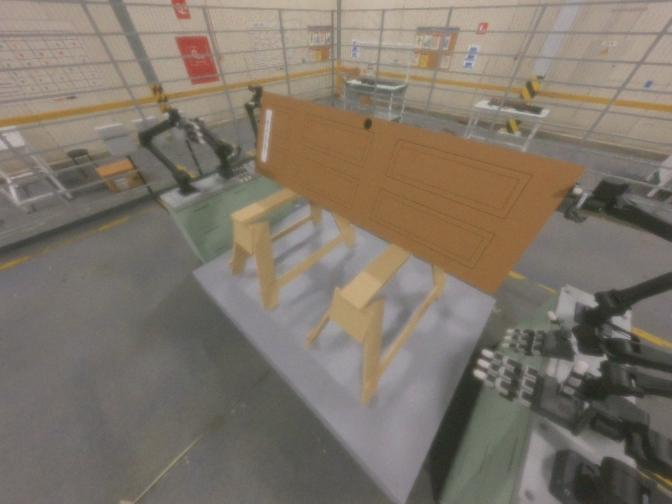

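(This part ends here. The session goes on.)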